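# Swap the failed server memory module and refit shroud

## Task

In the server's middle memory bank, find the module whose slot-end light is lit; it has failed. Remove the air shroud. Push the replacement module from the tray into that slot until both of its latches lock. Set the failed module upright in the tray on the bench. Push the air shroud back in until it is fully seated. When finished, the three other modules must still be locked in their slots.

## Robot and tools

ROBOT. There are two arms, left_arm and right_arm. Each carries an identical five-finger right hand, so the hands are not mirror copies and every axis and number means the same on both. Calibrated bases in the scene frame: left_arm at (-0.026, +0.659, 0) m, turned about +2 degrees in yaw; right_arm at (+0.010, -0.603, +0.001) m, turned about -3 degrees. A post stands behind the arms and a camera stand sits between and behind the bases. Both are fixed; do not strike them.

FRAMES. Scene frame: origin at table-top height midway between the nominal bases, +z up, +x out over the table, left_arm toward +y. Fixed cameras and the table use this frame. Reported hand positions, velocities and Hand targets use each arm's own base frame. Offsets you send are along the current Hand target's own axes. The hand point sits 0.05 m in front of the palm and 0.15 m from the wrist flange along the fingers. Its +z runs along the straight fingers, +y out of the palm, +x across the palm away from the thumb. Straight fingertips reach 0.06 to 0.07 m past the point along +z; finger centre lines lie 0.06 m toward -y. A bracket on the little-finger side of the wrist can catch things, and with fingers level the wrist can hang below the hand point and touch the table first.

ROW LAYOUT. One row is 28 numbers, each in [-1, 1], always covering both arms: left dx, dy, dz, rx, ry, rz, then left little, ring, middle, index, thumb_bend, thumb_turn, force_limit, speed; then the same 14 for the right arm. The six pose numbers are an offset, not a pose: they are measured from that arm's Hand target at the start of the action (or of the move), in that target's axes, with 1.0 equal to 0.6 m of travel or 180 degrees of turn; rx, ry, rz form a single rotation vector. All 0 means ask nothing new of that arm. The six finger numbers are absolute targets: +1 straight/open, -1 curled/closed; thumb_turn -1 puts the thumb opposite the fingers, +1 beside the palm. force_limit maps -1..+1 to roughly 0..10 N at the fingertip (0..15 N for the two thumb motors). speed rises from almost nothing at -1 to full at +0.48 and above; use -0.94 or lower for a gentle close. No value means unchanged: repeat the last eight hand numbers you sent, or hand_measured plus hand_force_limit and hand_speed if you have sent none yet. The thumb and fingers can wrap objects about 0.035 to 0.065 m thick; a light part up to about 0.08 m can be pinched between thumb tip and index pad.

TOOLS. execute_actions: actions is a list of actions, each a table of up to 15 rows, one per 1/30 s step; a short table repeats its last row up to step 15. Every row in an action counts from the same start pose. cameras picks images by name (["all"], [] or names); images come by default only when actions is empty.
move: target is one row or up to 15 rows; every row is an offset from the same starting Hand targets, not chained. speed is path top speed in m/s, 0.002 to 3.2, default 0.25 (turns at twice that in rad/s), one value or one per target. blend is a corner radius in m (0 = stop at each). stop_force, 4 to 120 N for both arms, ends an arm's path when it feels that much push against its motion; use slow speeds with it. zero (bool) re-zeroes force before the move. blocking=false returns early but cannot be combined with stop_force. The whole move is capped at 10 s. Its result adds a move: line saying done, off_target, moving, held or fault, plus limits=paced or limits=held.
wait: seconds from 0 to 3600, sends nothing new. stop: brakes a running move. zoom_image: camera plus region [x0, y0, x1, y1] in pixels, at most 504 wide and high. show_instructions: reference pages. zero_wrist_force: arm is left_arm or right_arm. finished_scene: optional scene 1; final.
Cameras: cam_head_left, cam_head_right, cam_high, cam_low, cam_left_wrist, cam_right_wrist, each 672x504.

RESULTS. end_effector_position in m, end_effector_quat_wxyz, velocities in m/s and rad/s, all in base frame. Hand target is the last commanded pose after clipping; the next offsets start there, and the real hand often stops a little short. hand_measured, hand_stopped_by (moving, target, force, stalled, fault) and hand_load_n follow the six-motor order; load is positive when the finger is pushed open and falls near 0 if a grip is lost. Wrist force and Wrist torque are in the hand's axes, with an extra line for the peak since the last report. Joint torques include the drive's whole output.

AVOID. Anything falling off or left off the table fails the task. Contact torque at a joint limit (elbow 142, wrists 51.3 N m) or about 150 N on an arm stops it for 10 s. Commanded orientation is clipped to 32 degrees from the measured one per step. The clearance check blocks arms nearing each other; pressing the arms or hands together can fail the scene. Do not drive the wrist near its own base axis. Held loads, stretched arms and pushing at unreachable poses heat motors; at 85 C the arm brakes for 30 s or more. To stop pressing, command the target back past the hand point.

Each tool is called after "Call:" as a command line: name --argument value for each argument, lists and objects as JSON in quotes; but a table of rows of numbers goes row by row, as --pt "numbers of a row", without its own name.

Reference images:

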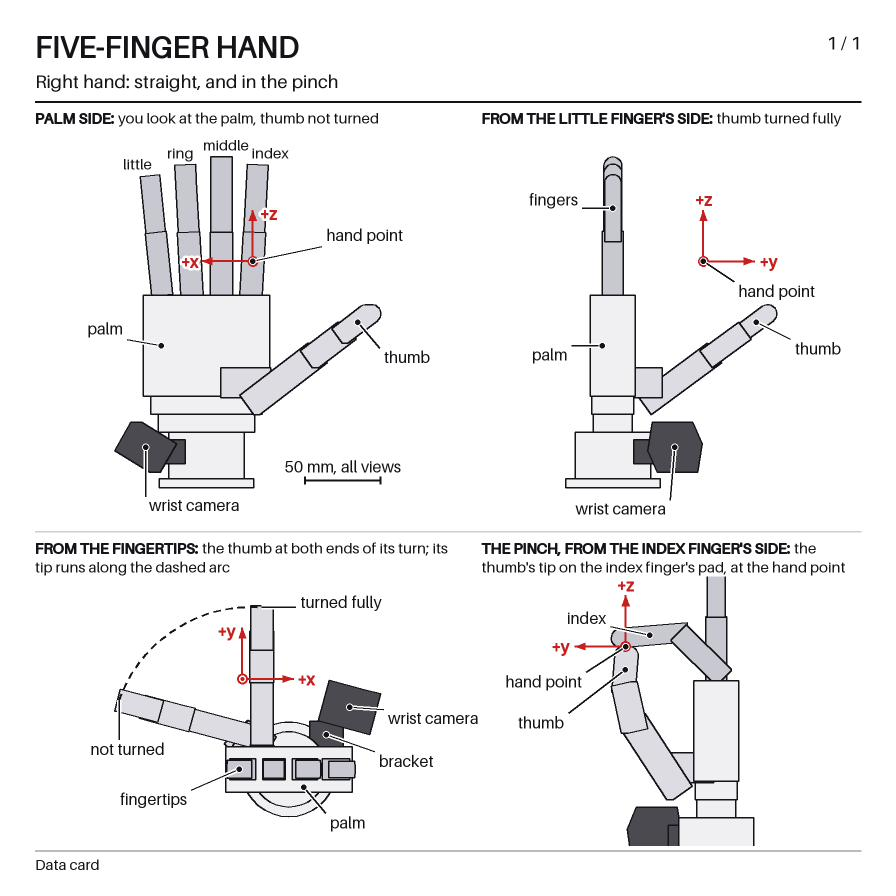

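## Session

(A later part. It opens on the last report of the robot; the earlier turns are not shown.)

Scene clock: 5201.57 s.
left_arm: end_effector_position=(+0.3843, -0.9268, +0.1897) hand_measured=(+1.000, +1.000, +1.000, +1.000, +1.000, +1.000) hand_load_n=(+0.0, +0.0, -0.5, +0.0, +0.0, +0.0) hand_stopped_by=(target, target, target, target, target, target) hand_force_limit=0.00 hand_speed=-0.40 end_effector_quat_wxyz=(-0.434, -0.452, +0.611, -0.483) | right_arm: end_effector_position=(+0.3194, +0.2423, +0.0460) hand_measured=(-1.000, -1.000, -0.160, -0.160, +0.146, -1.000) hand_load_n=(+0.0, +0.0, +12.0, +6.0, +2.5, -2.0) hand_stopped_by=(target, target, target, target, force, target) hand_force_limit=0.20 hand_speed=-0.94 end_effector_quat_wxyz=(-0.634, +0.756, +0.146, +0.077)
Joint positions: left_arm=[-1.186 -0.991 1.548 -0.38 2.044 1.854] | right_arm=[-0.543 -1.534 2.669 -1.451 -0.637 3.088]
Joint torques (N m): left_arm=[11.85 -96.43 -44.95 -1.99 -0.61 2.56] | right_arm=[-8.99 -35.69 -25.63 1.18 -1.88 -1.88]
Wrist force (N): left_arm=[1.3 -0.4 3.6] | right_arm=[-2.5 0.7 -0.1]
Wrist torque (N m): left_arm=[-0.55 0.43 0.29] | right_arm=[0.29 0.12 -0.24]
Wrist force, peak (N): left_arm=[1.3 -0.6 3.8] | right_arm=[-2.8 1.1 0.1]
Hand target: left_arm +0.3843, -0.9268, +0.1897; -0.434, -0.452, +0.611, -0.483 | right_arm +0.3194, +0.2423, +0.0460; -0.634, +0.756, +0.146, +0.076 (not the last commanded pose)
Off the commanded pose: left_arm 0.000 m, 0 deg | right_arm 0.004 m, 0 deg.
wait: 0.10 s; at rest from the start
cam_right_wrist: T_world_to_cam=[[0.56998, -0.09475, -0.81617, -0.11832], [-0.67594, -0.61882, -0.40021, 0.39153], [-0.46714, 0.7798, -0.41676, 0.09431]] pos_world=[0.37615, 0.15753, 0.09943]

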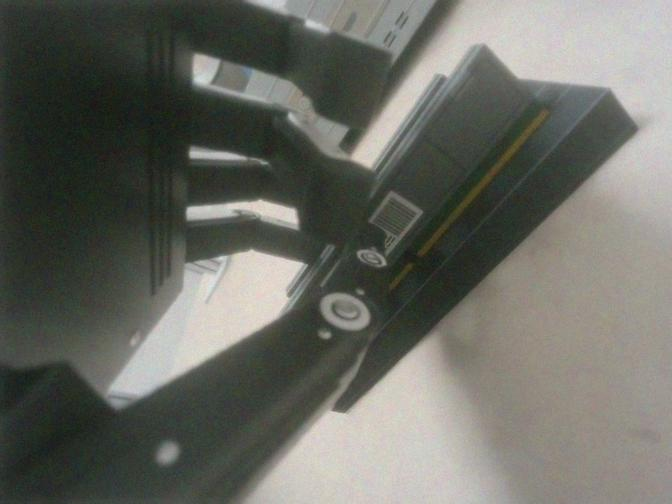

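Call:
zoom_image --camera "cam_right_wrist" --region '[500, 60, 580, 140]'

Call:
zoom_image --camera "cam_right_wrist" --region '[400, 180, 500, 280]'

Scaled by 6.300 from the camera's image (finer frame: 960x720).

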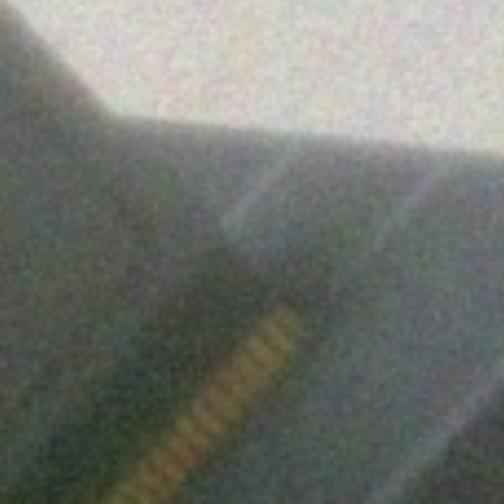

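Scaled by 5.040 from the camera's image (finer frame: 960x720).

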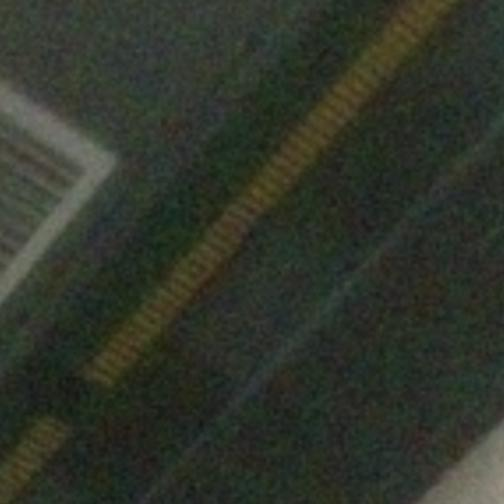

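Call:
move --target '[0,0,0,0,0,0,1,1,1,1,1,1,0,-0.4,0.03,-0.0936,-0.01856,0,0,0,-1,-1,-0.16,-0.16,0.0,-1,0.2,-0.94]' --speed 0.04 --cameras '["cam_left_wrist", "cam_right_wrist"]'

Call:
zoom_image --camera "cam_left_wrist" --region '[285, 270, 375, 350]'

Call:
zoom_image --camera "cam_left_wrist" --region '[375, 260, 465, 340]'

Scene clock: 5284.67 s.
left_arm: end_effector_position=(+0.3843, -0.9268, +0.1897) hand_measured=(+1.000, +1.000, +1.000, +1.000, +1.000, +1.000) hand_load_n=(-0.5, +0.0, +0.0, -0.5, -0.5, +0.0) hand_stopped_by=(target, target, target, target, target, target) hand_force_limit=0.00 hand_speed=-0.40 end_effector_quat_wxyz=(-0.434, -0.452, +0.611, -0.483) | right_arm: end_effector_position=(+0.3194, +0.2422, +0.1061) hand_measured=(-1.000, -1.000, -0.160, -0.160, +0.146, -1.000) hand_load_n=(+0.0, +0.0, +12.0, +6.0, +3.0, -2.0) hand_stopped_by=(target, target, target, target, force, target) hand_force_limit=0.20 hand_speed=-0.94 end_effector_quat_wxyz=(-0.634, +0.756, +0.146, +0.077) end_effector_velocity=(+0.000, +0.000, -0.002) end_effector_angular_velocity=(+0.000, -0.001, -0.001)
Joint positions: left_arm=[-1.186 -0.991 1.548 -0.38 2.044 1.854] | right_arm=[-0.543 -1.711 2.624 -1.23 -0.638 3.088]
Joint velocities: left_arm=[within noise] | right_arm=[0 0.004 0.002 -0.006 0.001 0]
Joint torques (N m): left_arm=[11.14 -97.55 -45.53 -2.07 -0.58 2.34] | right_arm=[-12.71 7.15 -18 -2.97 -2.6 -3.11]
Wrist force (N): left_arm=[1.2 -0.4 3.4] | right_arm=[-2.6 1.5 0.0]
Wrist torque (N m): left_arm=[-0.54 0.45 0.28] | right_arm=[0.34 0.10 -0.24]
Wrist force, peak (N): left_arm=[1.2 -0.5 3.9] | right_arm=[-2.9 1.2 0.3]
Hand target: left_arm +0.3843, -0.9268, +0.1897; -0.434, -0.452, +0.611, -0.483 | right_arm +0.3194, +0.2423, +0.1060; -0.634, +0.756, +0.146, +0.076
Off the commanded pose: left_arm 0.000 m, 0 deg | right_arm 0.000 m, 0 deg.
move: done
cam_left_wrist: T_world_to_cam=[[-0.99411, 0.10836, -0.00356, 0.48158], [0.07396, 0.6538, -0.75304, 0.72354], [-0.07928, -0.74887, -0.65796, -0.41989]] pos_world=[0.39194, -0.83968, 0.2703]
cam_right_wrist: T_world_to_cam=[[0.57011, -0.09485, -0.81608, -0.06923], [-0.67584, -0.61893, -0.4002, 0.4156], [-0.46714, 0.7797, -0.41696, 0.11944]] pos_world=[0.37615, 0.15753, 0.15963]

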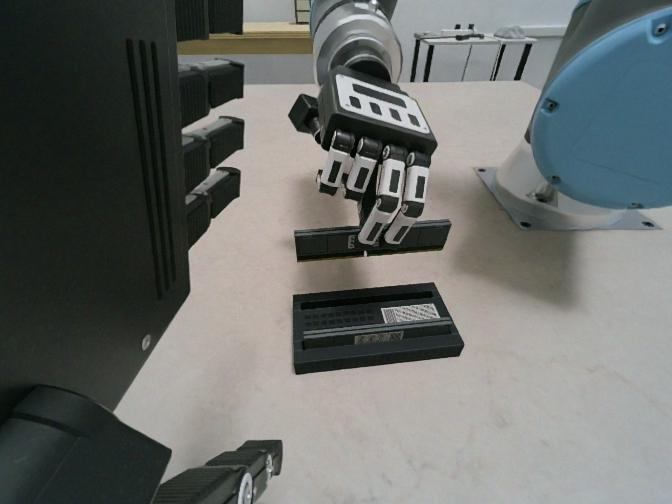

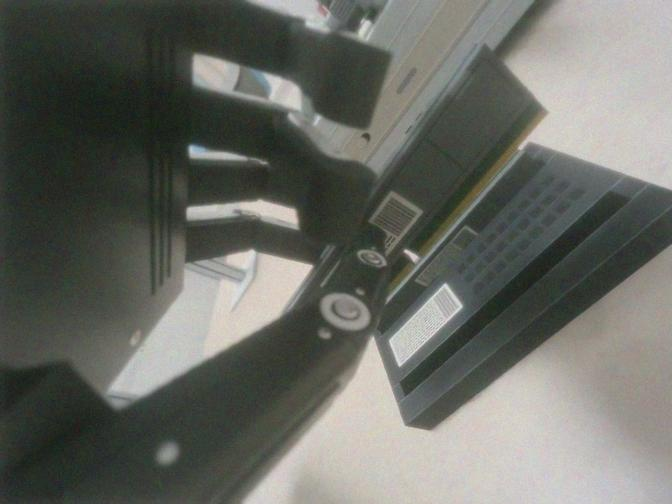

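Scaled by 5.600 from the camera's image (finer frame: 960x720).

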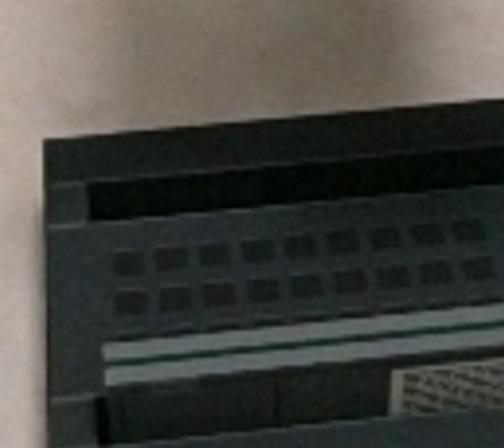

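Scaled by 5.600 from the camera's image (finer frame: 960x720).

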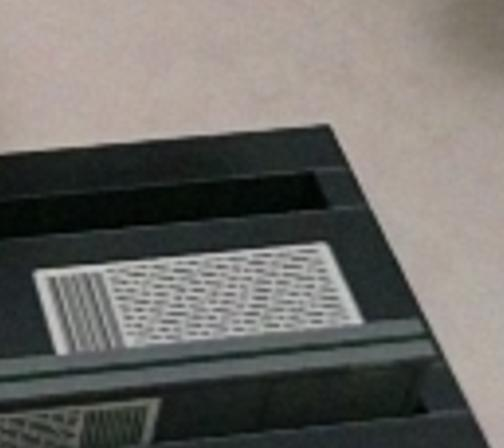

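Call:
zoom_image --camera "cam_left_wrist" --region '[285, 215, 345, 275]'

Call:
zoom_image --camera "cam_left_wrist" --region '[400, 205, 460, 265]'

Call:
zoom_image --camera "cam_right_wrist" --region '[460, 30, 560, 130]'

Scaled by 8.400 from the camera's image (finer frame: 960x720).

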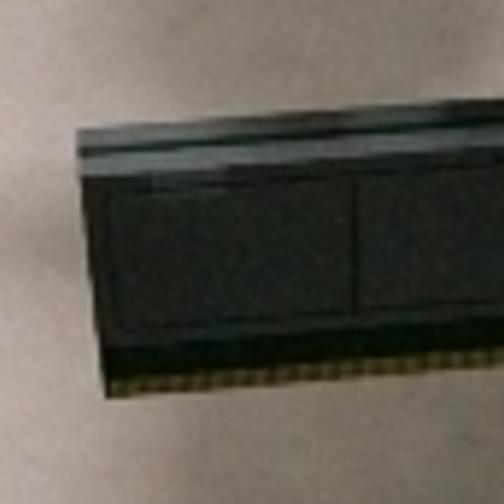

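Scaled by 8.400 from the camera's image (finer frame: 960x720).

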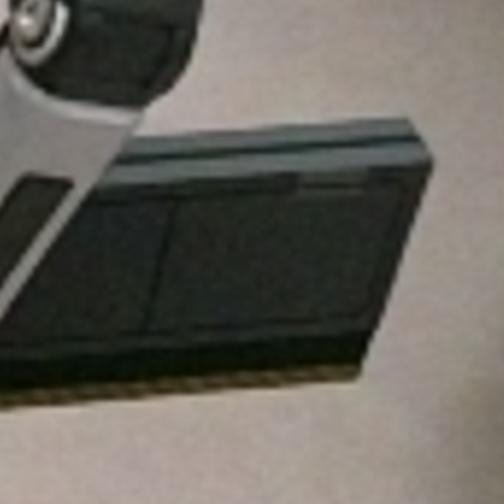

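Scaled by 5.040 from the camera's image (finer frame: 960x720).

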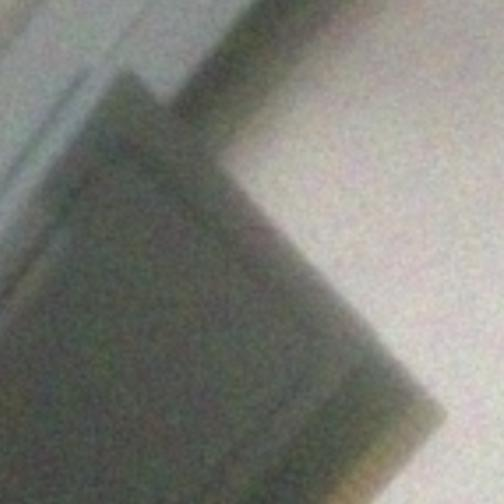

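Call:
move --pt "0 0 0 0 0 0 1 1 1 1 1 1 0 -0.4 0.00005 -0.00052 0.0027 -0.0005 0.00156 0.00031 -1 -1 -0.16 -0.16 0.0 -1 0.2 -0.94" --pt "0 0 0 0 0 0 1 1 1 1 1 1 0 -0.4 -0.0287 0.08922 0.02049 -0.0005 0.00156 0.00031 -1 -1 -0.16 -0.16 0.0 -1 0.2 -0.94" --speed 0.03

Call:
move --target '[0,0,0,0,0,0,1,1,1,1,1,1,0,-0.4,-0.0025,0.0078,0.00155,0,0,0,-1,-1,-0.16,-0.16,0.0,-1,0.2,-0.94]' --speed 0.008 --stop_force 4 --cameras '["cam_left_wrist", "cam_right_wrist"]'

Call:
zoom_image --camera "cam_left_wrist" --region '[285, 265, 345, 325]'

Call:
zoom_image --camera "cam_left_wrist" --region '[395, 250, 455, 310]'

Call:
zoom_image --camera "cam_right_wrist" --region '[500, 60, 580, 140]'

Scene clock: 5368.47 s.
left_arm: end_effector_position=(+0.3843, -0.9268, +0.1897) hand_measured=(+1.000, +1.000, +1.000, +1.000, +1.000, +1.000) hand_load_n=(+0.0, +0.0, +0.0, +0.0, +0.0, +0.0) hand_stopped_by=(target, target, target, target, target, target) hand_force_limit=0.00 hand_speed=-0.40 end_effector_quat_wxyz=(-0.434, -0.452, +0.611, -0.483) | right_arm: end_effector_position=(+0.3191, +0.2440, +0.0484) hand_measured=(-1.000, -1.000, -0.160, -0.160, +0.146, -1.000) hand_load_n=(+0.0, +0.0, +11.5, +6.0, +3.0, -2.0) hand_stopped_by=(target, target, target, target, force, target) hand_force_limit=0.20 hand_speed=-0.94 end_effector_quat_wxyz=(-0.634, +0.756, +0.144, +0.078)
Joint positions: left_arm=[-1.186 -0.991 1.548 -0.38 2.044 1.854] | right_arm=[-0.541 -1.545 2.671 -1.445 -0.631 3.092]
Joint torques (N m): left_arm=[11.19 -97.18 -45.97 -1.32 -0.17 2.43] | right_arm=[14.4 -40.62 -24.37 1.31 1.27 2.06]
Wrist force (N): left_arm=[1.4 -0.6 3.7] | right_arm=[-2.2 1.0 0.7]
Wrist torque (N m): left_arm=[-0.59 0.42 0.28] | right_arm=[0.25 0.05 -0.35]
Wrist force, peak (N): left_arm=[1.1 -0.7 3.8] | right_arm=[-2.5 2.1 0.2]
Hand target: left_arm +0.3843, -0.9268, +0.1897; -0.434, -0.452, +0.611, -0.483 | right_arm +0.3192, +0.2439, +0.0485; -0.633, +0.756, +0.144, +0.078
Off the commanded pose: left_arm 0.000 m, 0 deg | right_arm 0.000 m, 0 deg.
move: done

Scene clock: 5369.80 s.
left_arm: end_effector_position=(+0.3843, -0.9268, +0.1897) hand_measured=(+1.000, +1.000, +1.000, +1.000, +1.000, +1.000) hand_load_n=(+0.0, +0.0, +0.0, +0.0, +0.0, +0.0) hand_stopped_by=(target, target, target, target, target, target) hand_force_limit=0.00 hand_speed=-0.40 end_effector_quat_wxyz=(-0.434, -0.452, +0.611, -0.483) | right_arm: end_effector_position=(+0.3192, +0.2439, +0.0459) hand_measured=(-1.000, -1.000, -0.160, -0.160, +0.146, -1.000) hand_load_n=(+0.0, +0.0, +12.0, +6.0, +2.5, -2.0) hand_stopped_by=(target, target, target, target, force, target) hand_force_limit=0.20 hand_speed=-0.94 end_effector_quat_wxyz=(-0.633, +0.756, +0.144, +0.078)
Joint positions: left_arm=[-1.186 -0.991 1.548 -0.38 2.044 1.854] | right_arm=[-0.541 -1.536 2.672 -1.455 -0.631 3.092]
Joint torques (N m): left_arm=[9.1 -98.46 -46.63 -1.67 -0.13 1.91] | right_arm=[11.02 -36.4 -25.27 1.34 1.07 2.16]
Wrist force (N): left_arm=[1.2 -0.5 3.6] | right_arm=[-2.1 1.1 -0.2]
Wrist torque (N m): left_arm=[-0.57 0.44 0.28] | right_arm=[0.35 0.05 -0.32]
Wrist force, peak (N): left_arm=[1.3 -0.8 3.7] | right_arm=[2.4 -8.4 1.5]
Hand target: left_arm +0.3843, -0.9268, +0.1897; -0.434, -0.452, +0.611, -0.483 | right_arm +0.3192, +0.2439, +0.0459; -0.633, +0.756, +0.144, +0.078 (not the last commanded pose)
Off the commanded pose: left_arm 0.000 m, 0 deg | right_arm 0.002 m, 0 deg.
move: contact (right_arm)
cam_left_wrist: T_world_to_cam=[[-0.99411, 0.10836, -0.00356, 0.48158], [0.07396, 0.6538, -0.75304, 0.72354], [-0.07928, -0.74887, -0.65796, -0.41989]] pos_world=[0.39194, -0.83968, 0.2703]
cam_right_wrist: T_world_to_cam=[[0.56952, -0.09776, -0.81614, -0.11728], [-0.6791, -0.61536, -0.40019, 0.39259], [-0.4631, 0.78216, -0.41685, 0.09101]] pos_world=[0.37555, 0.15893, 0.09933]

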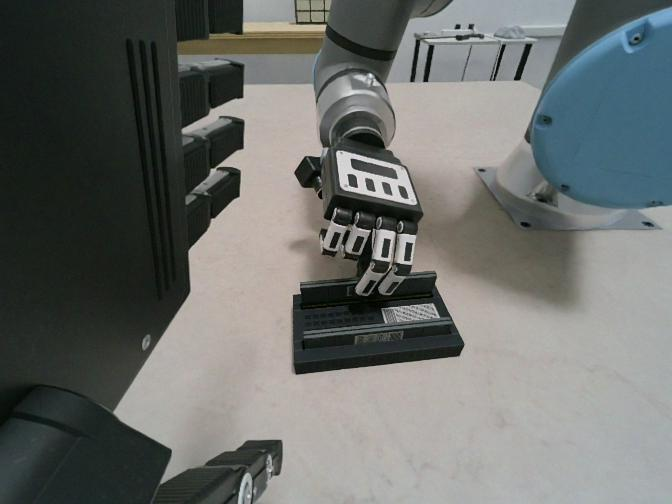

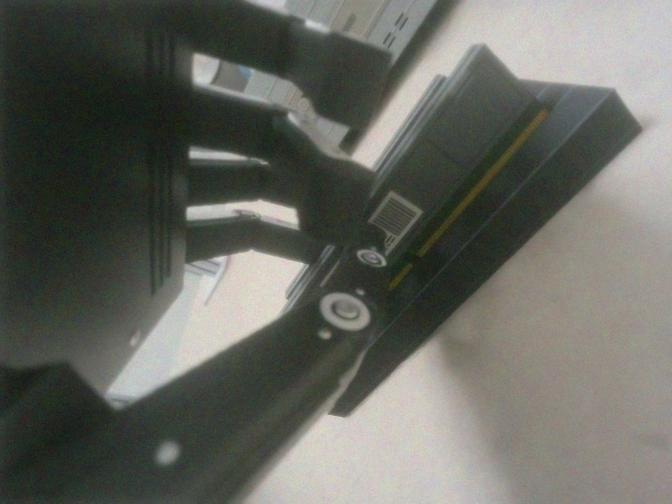

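Scaled by 8.400 from the camera's image (finer frame: 960x720).

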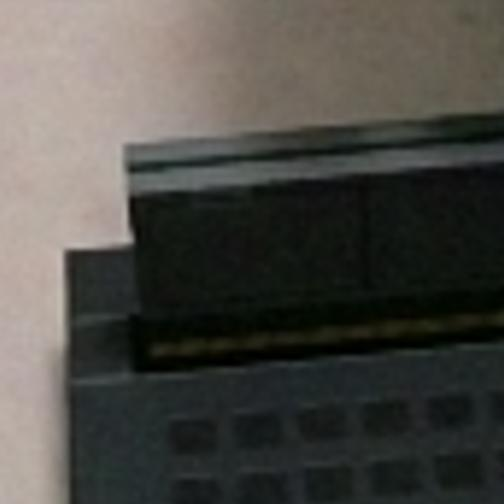

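Scaled by 8.400 from the camera's image (finer frame: 960x720).

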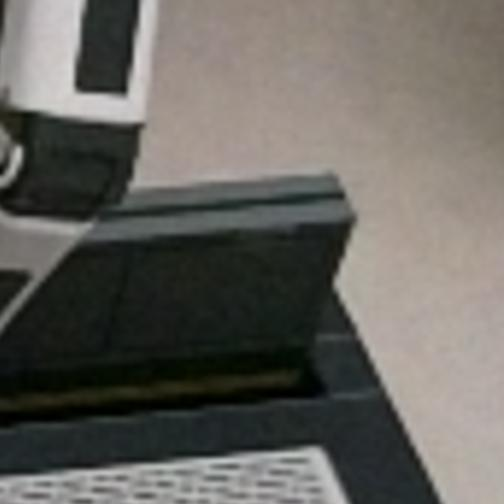

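Scaled by 6.300 from the camera's image (finer frame: 960x720).

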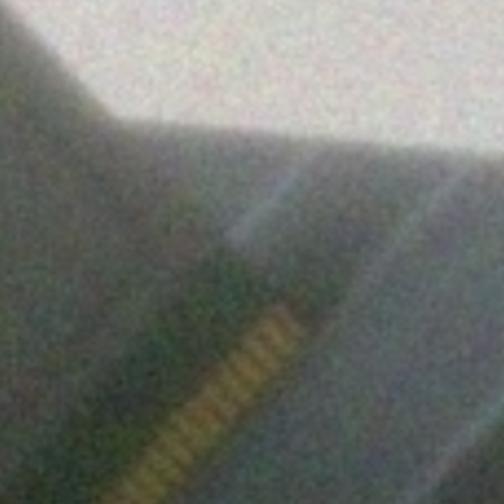

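Call:
move --pt "0 0 0 0 0 0 1 1 1 1 1 1 0 -0.4 0.00225 -0.00702 -0.0014 0 0 0 -1 -1 -0.16 -0.16 0.0 -1 0.2 -0.94" --pt "0 0 0 0 0 0 1 1 1 1 1 1 0 -0.4 0.00265 -0.01142 0.0215 0 0 0 -1 -1 -0.16 -0.16 0.0 -1 0.2 -0.94" --speed 0.03

Call:
move --target '[0,0,0,0,0,0,1,1,1,1,1,1,0,-0.4,-0.003,0.00936,0.00186,0,0,0,-1,-1,-0.16,-0.16,0.0,-1,0.2,-0.94]' --speed 0.008 --stop_force 4 --cameras '["cam_left_wrist", "cam_right_wrist"]'

Call:
zoom_image --camera "cam_left_wrist" --region '[285, 265, 345, 325]'

Call:
zoom_image --camera "cam_left_wrist" --region '[395, 250, 455, 310]'

Scene clock: 5408.50 s.
left_arm: end_effector_position=(+0.3843, -0.9268, +0.1897) hand_measured=(+1.000, +1.000, +1.000, +1.000, +1.000, +1.000) hand_load_n=(+0.0, +0.0, +0.0, +0.0, +0.0, +0.0) hand_stopped_by=(target, target, target, target, target, target) hand_force_limit=0.00 hand_speed=-0.40 end_effector_quat_wxyz=(-0.434, -0.452, +0.611, -0.483) | right_arm: end_effector_position=(+0.3177, +0.2579, +0.0504) hand_measured=(-1.000, -1.000, -0.160, -0.160, +0.146, -1.000) hand_load_n=(+0.0, +0.0, +12.0, +6.0, +2.5, -2.0) hand_stopped_by=(target, target, target, target, force, target) hand_force_limit=0.20 hand_speed=-0.94 end_effector_quat_wxyz=(-0.633, +0.756, +0.144, +0.078)
Joint positions: left_arm=[-1.186 -0.991 1.548 -0.38 2.044 1.854] | right_arm=[-0.503 -1.555 2.676 -1.458 -0.595 3.113]
Joint torques (N m): left_arm=[7.41 -97.16 -45.25 -1.47 -0.68 2.2] | right_arm=[-18.64 -22.9 -22.59 1.04 -2.4 -1.79]
Wrist force (N): left_arm=[1.2 -0.5 3.5] | right_arm=[-1.9 1.2 -0.4]
Wrist torque (N m): left_arm=[-0.56 0.44 0.28] | right_arm=[0.33 0.02 -0.32]
Wrist force, peak (N): left_arm=[1.3 -0.8 3.8] | right_arm=[-2.9 1.5 0.3]
Hand target: left_arm +0.3843, -0.9268, +0.1897; -0.434, -0.452, +0.611, -0.483 | right_arm +0.3177, +0.2578, +0.0504; -0.633, +0.756, +0.144, +0.078
Off the commanded pose: left_arm 0.000 m, 0 deg | right_arm 0.000 m, 0 deg.
move: done

Scene clock: 5410.07 s.
left_arm: end_effector_position=(+0.3843, -0.9268, +0.1897) hand_measured=(+1.000, +1.000, +1.000, +1.000, +1.000, +1.000) hand_load_n=(+0.0, +0.0, +0.0, +0.0, +0.0, +0.0) hand_stopped_by=(target, target, target, target, target, target) hand_force_limit=0.00 hand_speed=-0.40 end_effector_quat_wxyz=(-0.434, -0.452, +0.611, -0.483) | right_arm: end_effector_position=(+0.3177, +0.2578, +0.0462) hand_measured=(-1.000, -1.000, -0.160, -0.160, +0.146, -1.000) hand_load_n=(+0.0, +0.0, +12.0, +6.0, +2.5, -2.0) hand_stopped_by=(target, target, target, target, force, target) hand_force_limit=0.20 hand_speed=-0.94 end_effector_quat_wxyz=(-0.633, +0.756, +0.144, +0.078)
Joint positions: left_arm=[-1.186 -0.991 1.548 -0.38 2.044 1.854] | right_arm=[-0.503 -1.541 2.678 -1.474 -0.595 3.113]
Joint torques (N m): left_arm=[6.58 -95.99 -45.95 -1.86 0.16 2.46] | right_arm=[-12.17 -36.12 -26.12 1.65 -2.56 -2.43]
Wrist force (N): left_arm=[1.3 -0.7 3.4] | right_arm=[-2.2 1.5 -0.2]
Wrist torque (N m): left_arm=[-0.60 0.44 0.28] | right_arm=[0.41 0.07 -0.31]
Wrist force, peak (N): left_arm=[1.2 -0.4 3.9] | right_arm=[2.2 -9.4 -1.9]
Hand target: left_arm +0.3843, -0.9268, +0.1897; -0.434, -0.452, +0.611, -0.483 | right_arm +0.3177, +0.2578, +0.0462; -0.633, +0.756, +0.144, +0.078 (not the last commanded pose)
Off the commanded pose: left_arm 0.000 m, 0 deg | right_arm 0.002 m, 0 deg.
move: contact (right_arm)
cam_left_wrist: T_world_to_cam=[[-0.99411, 0.10836, -0.00356, 0.48158], [0.07396, 0.6538, -0.75304, 0.72354], [-0.07928, -0.74887, -0.65796, -0.41989]] pos_world=[0.39194, -0.83968, 0.2703]
cam_right_wrist: T_world_to_cam=[[0.56955, -0.09781, -0.81612, -0.11483], [-0.67913, -0.61531, -0.40022, 0.40025], [-0.46302, 0.7822, -0.41687, 0.07953]] pos_world=[0.37405, 0.17283, 0.09963]

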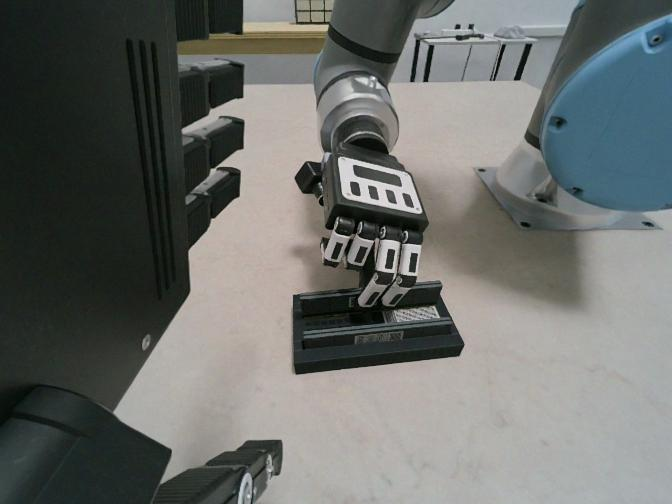

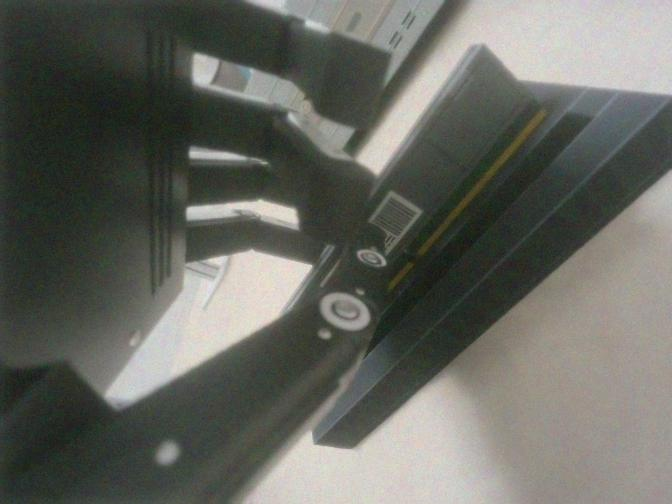

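Scaled by 8.400 from the camera's image (finer frame: 960x720).

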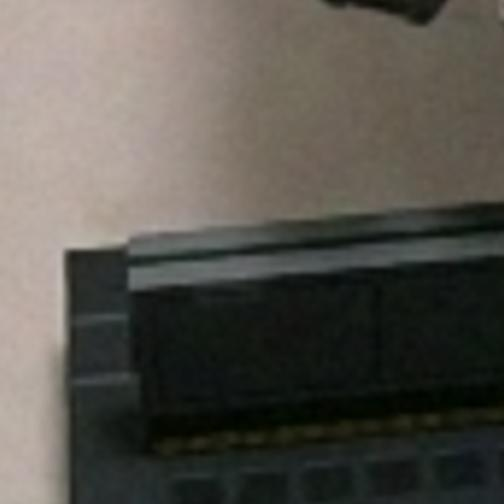

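Scaled by 8.400 from the camera's image (finer frame: 960x720).

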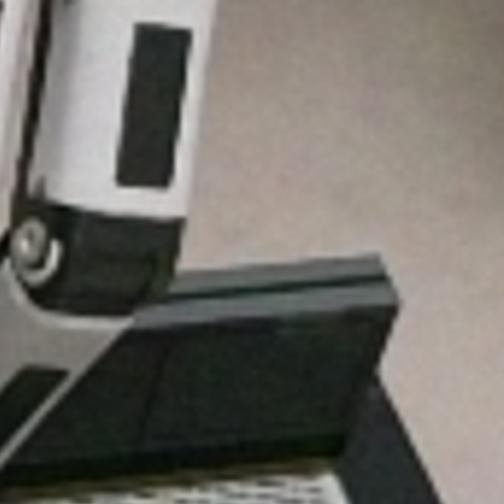

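Call:
move --pt "0 0 0 0 0 0 1 1 1 1 1 1 0 -0.4 0.00225 -0.00702 -0.0014 0 0 0 -1 -1 -0.16 -0.16 0.0 -1 0.2 -0.94" --pt "0 0 0 0 0 0 1 1 1 1 1 1 0 -0.4 0.00184 -0.00274 -0.02367 0.0002 -0.0007 -0.0001 -1 -1 -0.16 -0.16 0.0 -1 0.2 -0.94" --speed 0.03

Call:
move --target '[0,0,0,0,0,0,1,1,1,1,1,1,0,-0.4,-0.003,0.00936,0.00186,0,0,0,-1,-1,-0.16,-0.16,0.0,-1,0.2,-0.94]' --speed 0.008 --stop_force 4 --cameras '["cam_left_wrist", "cam_right_wrist"]'

Call:
zoom_image --camera "cam_left_wrist" --region '[285, 265, 345, 325]'

Call:
zoom_image --camera "cam_left_wrist" --region '[395, 250, 455, 310]'

Call:
zoom_image --camera "cam_right_wrist" --region '[500, 60, 580, 140]'

Scene clock: 5441.80 s.
left_arm: end_effector_position=(+0.3843, -0.9268, +0.1897) hand_measured=(+1.000, +1.000, +1.000, +1.000, +1.000, +1.000) hand_load_n=(+0.0, +0.0, +0.0, +0.0, +0.0, +0.5) hand_stopped_by=(target, target, target, target, target, target) hand_force_limit=0.00 hand_speed=-0.40 end_effector_quat_wxyz=(-0.434, -0.452, +0.611, -0.483) | right_arm: end_effector_position=(+0.3192, +0.2442, +0.0507) hand_measured=(-1.000, -1.000, -0.160, -0.160, +0.146, -1.000) hand_load_n=(+0.0, +0.0, +12.0, +6.0, +2.5, -2.0) hand_stopped_by=(target, target, target, target, force, target) hand_force_limit=0.20 hand_speed=-0.94 end_effector_quat_wxyz=(-0.634, +0.756, +0.145, +0.077)
Joint positions: left_arm=[-1.186 -0.991 1.548 -0.38 2.044 1.854] | right_arm=[-0.539 -1.551 2.668 -1.436 -0.631 3.092]
Joint torques (N m): left_arm=[5.68 -95.12 -46.69 -1.72 -0.05 1.99] | right_arm=[14.68 -17.42 -12.7 -3.03 2.34 1.71]
Wrist force (N): left_arm=[1.1 -0.6 3.7] | right_arm=[-2.8 1.7 0.1]
Wrist torque (N m): left_arm=[-0.59 0.46 0.27] | right_arm=[0.37 0.16 -0.24]
Wrist force, peak (N): left_arm=[1.3 -0.3 3.9] | right_arm=[-2.8 1.7 0.1]
Hand target: left_arm +0.3843, -0.9268, +0.1897; -0.434, -0.452, +0.611, -0.483 | right_arm +0.3192, +0.2443, +0.0507; -0.634, +0.756, +0.145, +0.077
Off the commanded pose: left_arm 0.000 m, 0 deg | right_arm 0.000 m, 0 deg.
move: done

Scene clock: 5443.30 s.
left_arm: end_effector_position=(+0.3843, -0.9268, +0.1897) hand_measured=(+1.000, +1.000, +1.000, +1.000, +1.000, +1.000) hand_load_n=(+0.0, +0.0, +0.0, +0.0, +0.0, +0.0) hand_stopped_by=(target, target, target, target, target, target) hand_force_limit=0.00 hand_speed=-0.40 end_effector_quat_wxyz=(-0.434, -0.452, +0.611, -0.483) | right_arm: end_effector_position=(+0.3191, +0.2443, +0.0447) hand_measured=(-1.000, -1.000, -0.160, -0.160, +0.146, -1.000) hand_load_n=(+0.0, +0.0, +12.0, +6.0, +2.5, -2.0) hand_stopped_by=(target, target, target, target, force, target) hand_force_limit=0.20 hand_speed=-0.94 end_effector_quat_wxyz=(-0.634, +0.756, +0.145, +0.077)
Joint positions: left_arm=[-1.186 -0.991 1.548 -0.38 2.044 1.854] | right_arm=[-0.539 -1.532 2.672 -1.46 -0.631 3.092]
Joint torques (N m): left_arm=[4.9 -95.18 -46.44 -1.31 -0.46 2.1] | right_arm=[11.53 -35.43 -21.19 1.77 2.92 3.26]
Wrist force (N): left_arm=[1.0 -0.6 3.6] | right_arm=[-2.0 1.6 0.4]
Wrist torque (N m): left_arm=[-0.58 0.47 0.27] | right_arm=[0.37 0.02 -0.19]
Wrist force, peak (N): left_arm=[1.6 -0.6 3.8] | right_arm=[-2.6 1.9 0.4]
Hand target: left_arm +0.3843, -0.9268, +0.1897; -0.434, -0.452, +0.611, -0.483 | right_arm +0.3192, +0.2443, +0.0447; -0.634, +0.756, +0.145, +0.077
Off the commanded pose: left_arm 0.000 m, 0 deg | right_arm 0.000 m, 0 deg.
move: done
cam_left_wrist: T_world_to_cam=[[-0.99411, 0.10836, -0.00356, 0.48158], [0.07396, 0.6538, -0.75304, 0.72354], [-0.07928, -0.74887, -0.65796, -0.41989]] pos_world=[0.39194, -0.83968, 0.2703]
cam_right_wrist: T_world_to_cam=[[0.56964, -0.09644, -0.81622, -0.11851], [-0.67775, -0.6169, -0.40011, 0.39221], [-0.46494, 0.78111, -0.41678, 0.09101]] pos_world=[0.37565, 0.15943, 0.09813]

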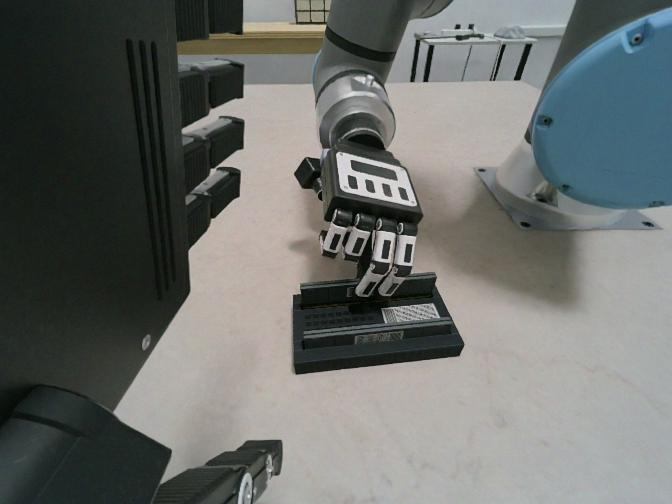

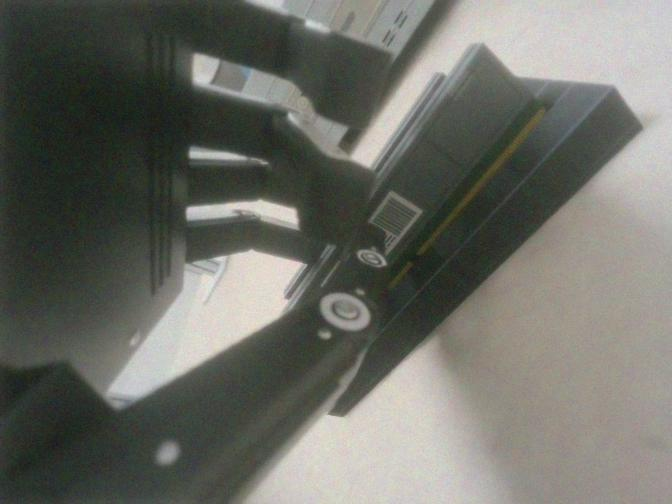

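Scaled by 8.400 from the camera's image (finer frame: 960x720).

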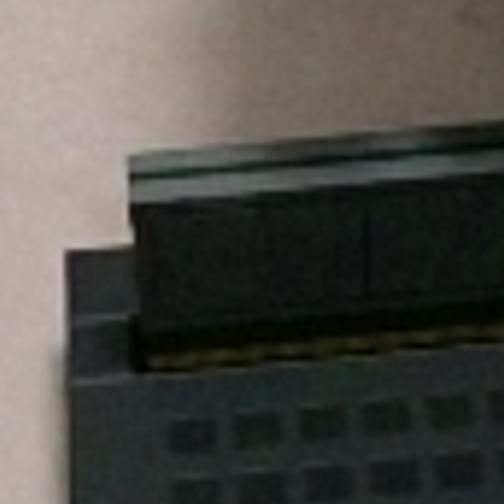

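Scaled by 8.400 from the camera's image (finer frame: 960x720).

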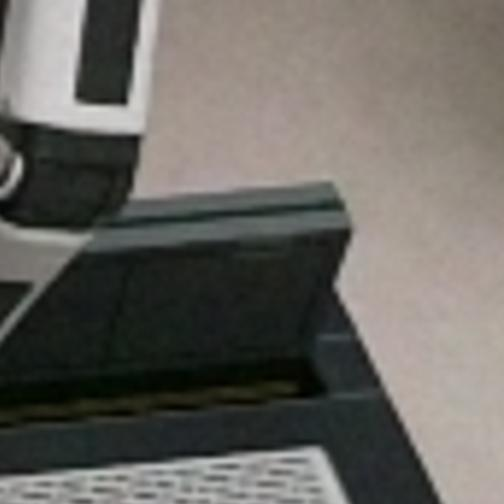

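Scaled by 6.300 from the camera's image (finer frame: 960x720).

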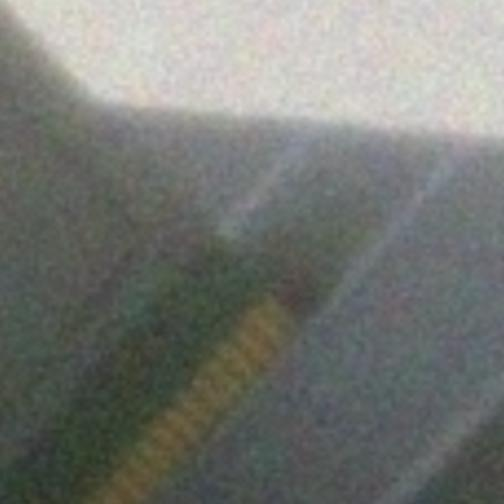

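Call:
move --target '[0,0,0,0,0,0,1,1,1,1,1,1,0,-0.4,-0.00475,0.01482,0.00294,0,0,0,-1,-1,-0.16,-0.16,0.0,-1,0.2,-0.94]' --speed 0.008 --stop_force 4 --cameras '["cam_left_wrist"]'

Call:
zoom_image --camera "cam_left_wrist" --region '[285, 265, 345, 325]'

Call:
zoom_image --camera "cam_left_wrist" --region '[395, 250, 455, 310]'

Scene clock: 5450.43 s.
left_arm: end_effector_position=(+0.3843, -0.9268, +0.1897) hand_measured=(+1.000, +1.000, +1.000, +1.000, +1.000, +1.000) hand_load_n=(+0.0, +0.0, +0.0, +0.0, +0.0, +0.0) hand_stopped_by=(target, target, target, target, target, target) hand_force_limit=0.00 hand_speed=-0.40 end_effector_quat_wxyz=(-0.434, -0.452, +0.611, -0.483) | right_arm: end_effector_position=(+0.3192, +0.2443, +0.0352) hand_measured=(-1.000, -1.000, -0.160, -0.160, +0.146, -1.000) hand_load_n=(+0.0, +0.0, +12.0, +6.0, +3.0, -1.5) hand_stopped_by=(target, target, target, target, force, target) hand_force_limit=0.20 hand_speed=-0.94 end_effector_quat_wxyz=(-0.634, +0.756, +0.145, +0.077)
Joint positions: left_arm=[-1.186 -0.991 1.548 -0.38 2.044 1.854] | right_arm=[-0.539 -1.5 2.677 -1.497 -0.631 3.092]
Joint torques (N m): left_arm=[4.62 -92.57 -45.12 -1.34 -0.03 1.69] | right_arm=[11.54 -36.27 -17.54 1.78 3.28 3.02]
Wrist force (N): left_arm=[1.1 -0.5 3.5] | right_arm=[-2.6 1.1 0.1]
Wrist torque (N m): left_arm=[-0.56 0.46 0.27] | right_arm=[0.30 0.12 -0.24]
Wrist force, peak (N): left_arm=[1.4 -0.8 3.8] | right_arm=[-2.4 2.2 0.3]
Hand target: left_arm +0.3843, -0.9268, +0.1897; -0.434, -0.452, +0.611, -0.483 | right_arm +0.3192, +0.2443, +0.0352; -0.634, +0.756, +0.145, +0.077
Off the commanded pose: left_arm 0.000 m, 0 deg | right_arm 0.000 m, 0 deg.
move: done
cam_left_wrist: T_world_to_cam=[[-0.99411, 0.10836, -0.00356, 0.48158], [0.07396, 0.6538, -0.75304, 0.72354], [-0.07928, -0.74887, -0.65796, -0.41989]] pos_world=[0.39194, -0.83968, 0.2703]

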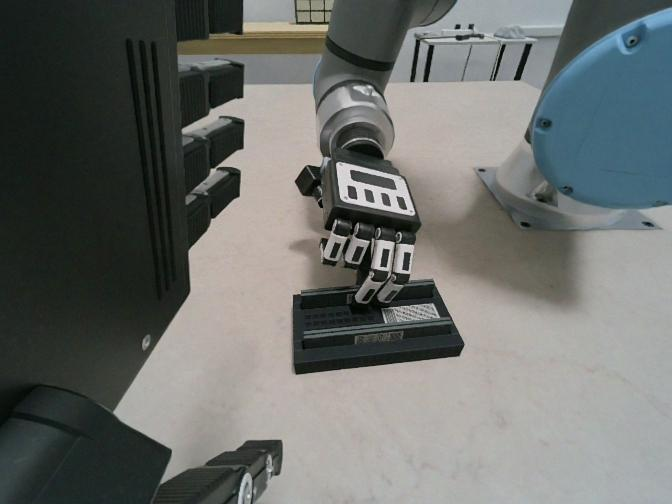

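Scaled by 8.400 from the camera's image (finer frame: 960x720).

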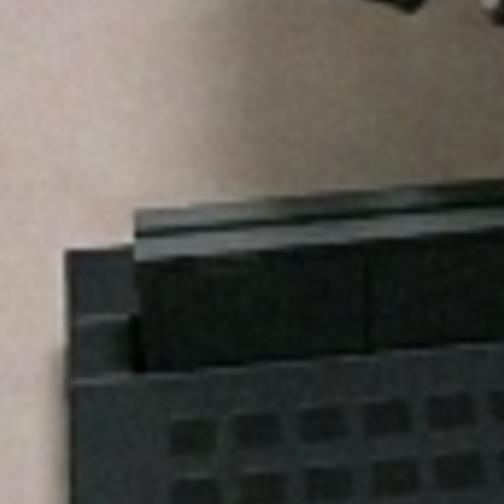

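Scaled by 8.400 from the camera's image (finer frame: 960x720).

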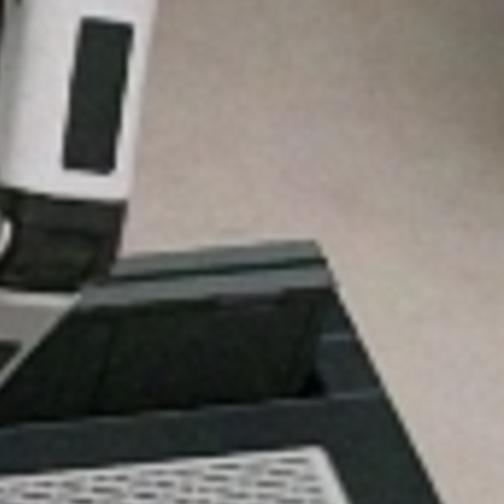

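Call:
move --target '[0,0,0,0,0,0,1,1,1,1,1,1,0,-0.4,-0.003,0.00936,0.00186,0,0,0,-1,-1,-0.16,-0.16,0.0,-1,0.2,-0.94]' --speed 0.006 --stop_force 4 --cameras '["cam_left_wrist"]'

Call:
zoom_image --camera "cam_left_wrist" --region '[285, 265, 375, 345]'

Call:
zoom_image --camera "cam_left_wrist" --region '[375, 250, 465, 330]'

Scene clock: 5459.30 s.
left_arm: end_effector_position=(+0.3843, -0.9268, +0.1897) hand_measured=(+1.000, +1.000, +1.000, +1.000, +1.000, +1.000) hand_load_n=(+0.0, +0.0, +0.0, +0.0, +0.0, +0.0) hand_stopped_by=(target, target, target, target, target, target) hand_force_limit=0.00 hand_speed=-0.40 end_effector_quat_wxyz=(-0.434, -0.452, +0.611, -0.483) | right_arm: end_effector_position=(+0.3192, +0.2443, +0.0317) hand_measured=(-1.000, -1.000, -0.160, -0.160, +0.146, -1.000) hand_load_n=(+0.0, +0.0, +12.0, +6.0, +2.5, -2.0) hand_stopped_by=(target, target, target, target, force, target) hand_force_limit=0.20 hand_speed=-0.94 end_effector_quat_wxyz=(-0.634, +0.756, +0.145, +0.077)
Joint positions: left_arm=[-1.186 -0.991 1.548 -0.38 2.044 1.854] | right_arm=[-0.539 -1.488 2.679 -1.51 -0.631 3.092]
Joint torques (N m): left_arm=[1.5 -96.02 -46.82 -1 -0.57 2.26] | right_arm=[13.72 -36.95 -22.8 0.72 1.2 2.71]
Wrist force (N): left_arm=[1.1 -0.6 3.7] | right_arm=[-1.1 -2.6 -0.9]
Wrist torque (N m): left_arm=[-0.59 0.45 0.27] | right_arm=[0.42 0.07 -0.19]
Wrist force, peak (N): left_arm=[1.3 -0.5 3.9] | right_arm=[-0.6 -4.7 -1.5]
Hand target: left_arm +0.3843, -0.9268, +0.1897; -0.434, -0.452, +0.611, -0.483 | right_arm +0.3192, +0.2443, +0.0317; -0.634, +0.756, +0.145, +0.077 (not the last commanded pose)
Off the commanded pose: left_arm 0.000 m, 0 deg | right_arm 0.002 m, 0 deg.
move: contact (right_arm)
cam_left_wrist: T_world_to_cam=[[-0.99411, 0.10836, -0.00356, 0.48158], [0.07396, 0.6538, -0.75304, 0.72354], [-0.07928, -0.74887, -0.65796, -0.41989]] pos_world=[0.39194, -0.83968, 0.2703]

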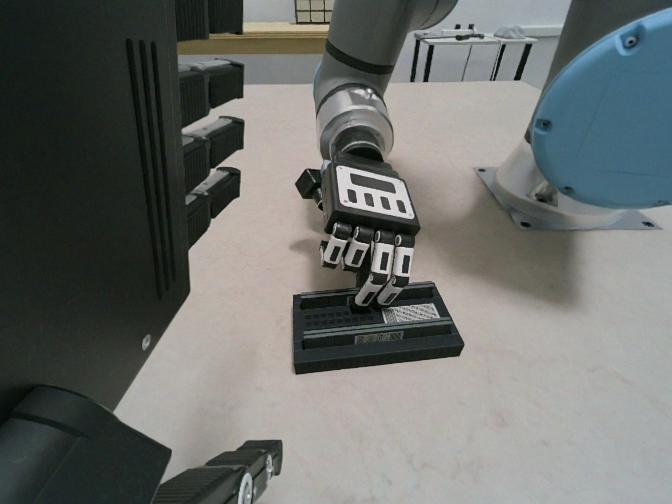

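Scaled by 5.600 from the camera's image (finer frame: 960x720).

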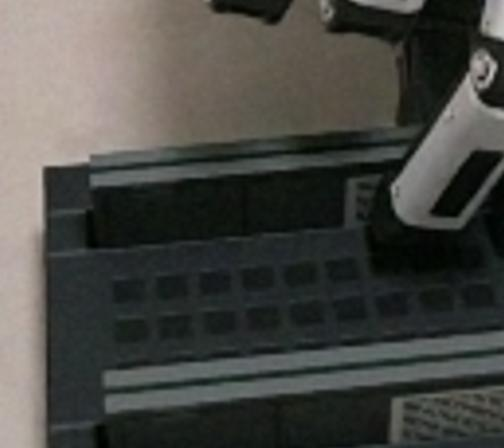

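Scaled by 5.600 from the camera's image (finer frame: 960x720).

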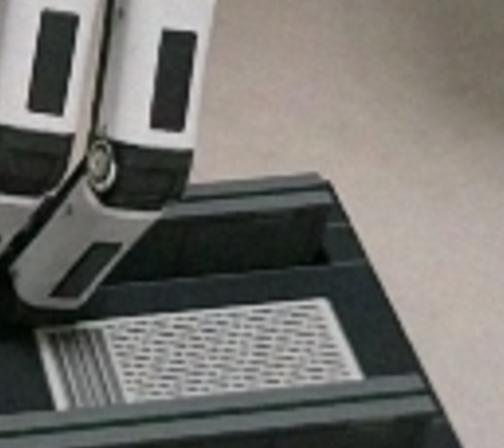

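Call:
move --target '[0,0,0,0,0,0,1,1,1,1,1,1,0,-0.4,0,0,0,0,0,0,-1,-1,-0.16,-0.16,0.5,-1,0.2,-0.8]' --speed 0.01 --cameras '["cam_left_wrist", "cam_right_wrist"]'

Call:
zoom_image --camera "cam_left_wrist" --region '[285, 265, 375, 345]'

Call:
zoom_image --camera "cam_left_wrist" --region '[375, 250, 465, 330]'

Scene clock: 5477.77 s.
left_arm: end_effector_position=(+0.3843, -0.9268, +0.1897) hand_measured=(+1.000, +1.000, +1.000, +1.000, +1.000, +1.000) hand_load_n=(+0.0, +0.0, +0.0, +0.0, +0.0, +0.0) hand_stopped_by=(target, target, target, target, target, target) hand_force_limit=0.00 hand_speed=-0.40 end_effector_quat_wxyz=(-0.434, -0.452, +0.611, -0.483) | right_arm: end_effector_position=(+0.3192, +0.2443, +0.0317) hand_measured=(-1.000, -1.000, -0.160, -0.160, +0.370, -1.000) hand_load_n=(+0.0, -0.5, +0.0, +0.0, -23.5, -0.5) hand_stopped_by=(target, target, target, target, moving, target) hand_force_limit=0.20 hand_speed=-0.80 end_effector_quat_wxyz=(-0.634, +0.756, +0.145, +0.077)
Joint positions: left_arm=[-1.186 -0.991 1.548 -0.38 2.044 1.854] | right_arm=[-0.539 -1.488 2.679 -1.51 -0.631 3.092]
Joint torques (N m): left_arm=[2.76 -93.7 -45.18 -1.22 -0.44 1.44] | right_arm=[8.59 -33.98 -22.6 -3.4 -0.25 3]
Wrist force (N): left_arm=[1.0 -0.6 3.8] | right_arm=[0.2 -19.0 2.1]
Wrist torque (N m): left_arm=[-0.59 0.47 0.26] | right_arm=[0.26 0.12 -0.38]
Wrist force, peak (N): left_arm=[1.2 -0.5 3.9] | right_arm=[0.6 -19.1 1.9]
Hand target: left_arm +0.3843, -0.9268, +0.1897; -0.434, -0.452, +0.611, -0.483 | right_arm +0.3192, +0.2443, +0.0317; -0.634, +0.756, +0.145, +0.077
Off the commanded pose: left_arm 0.000 m, 0 deg | right_arm 0.000 m, 0 deg.
move: done
cam_left_wrist: T_world_to_cam=[[-0.99411, 0.10836, -0.00356, 0.48158], [0.07396, 0.6538, -0.75304, 0.72354], [-0.07928, -0.74887, -0.65796, -0.41989]] pos_world=[0.39194, -0.83968, 0.2703]
cam_right_wrist: T_world_to_cam=[[0.56968, -0.0965, -0.81618, -0.12913], [-0.67773, -0.61693, -0.4001, 0.38701], [-0.46492, 0.78108, -0.41686, 0.0856]] pos_world=[0.37565, 0.15943, 0.08513]

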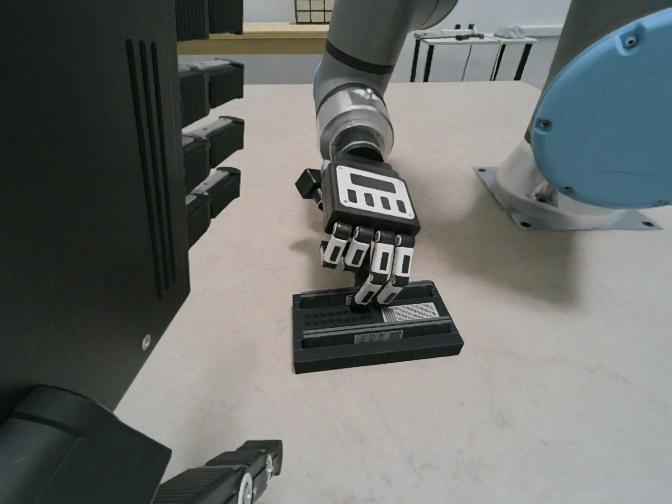

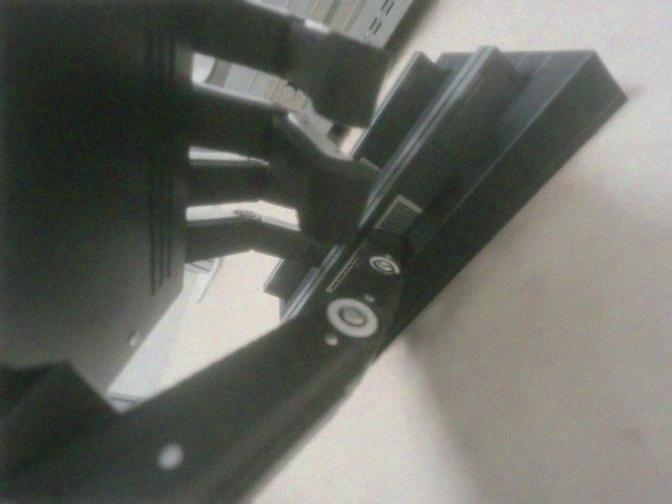

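Scaled by 5.600 from the camera's image (finer frame: 960x720).

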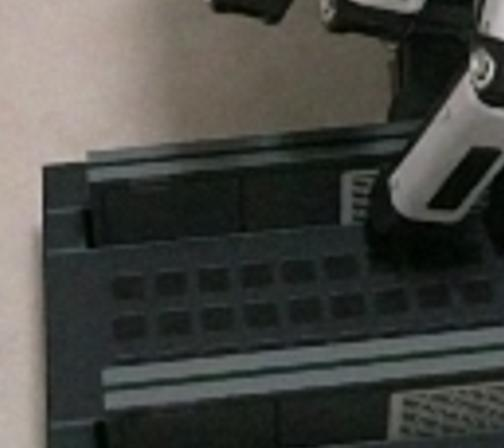

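Scaled by 5.600 from the camera's image (finer frame: 960x720).

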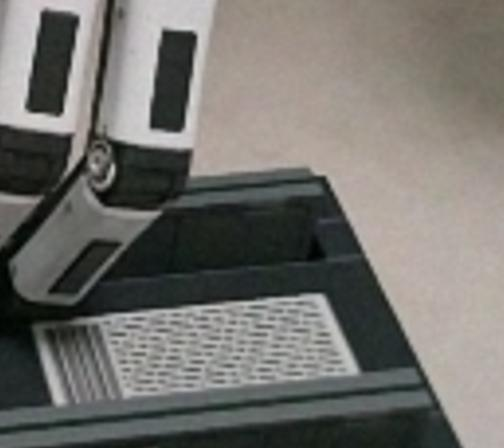

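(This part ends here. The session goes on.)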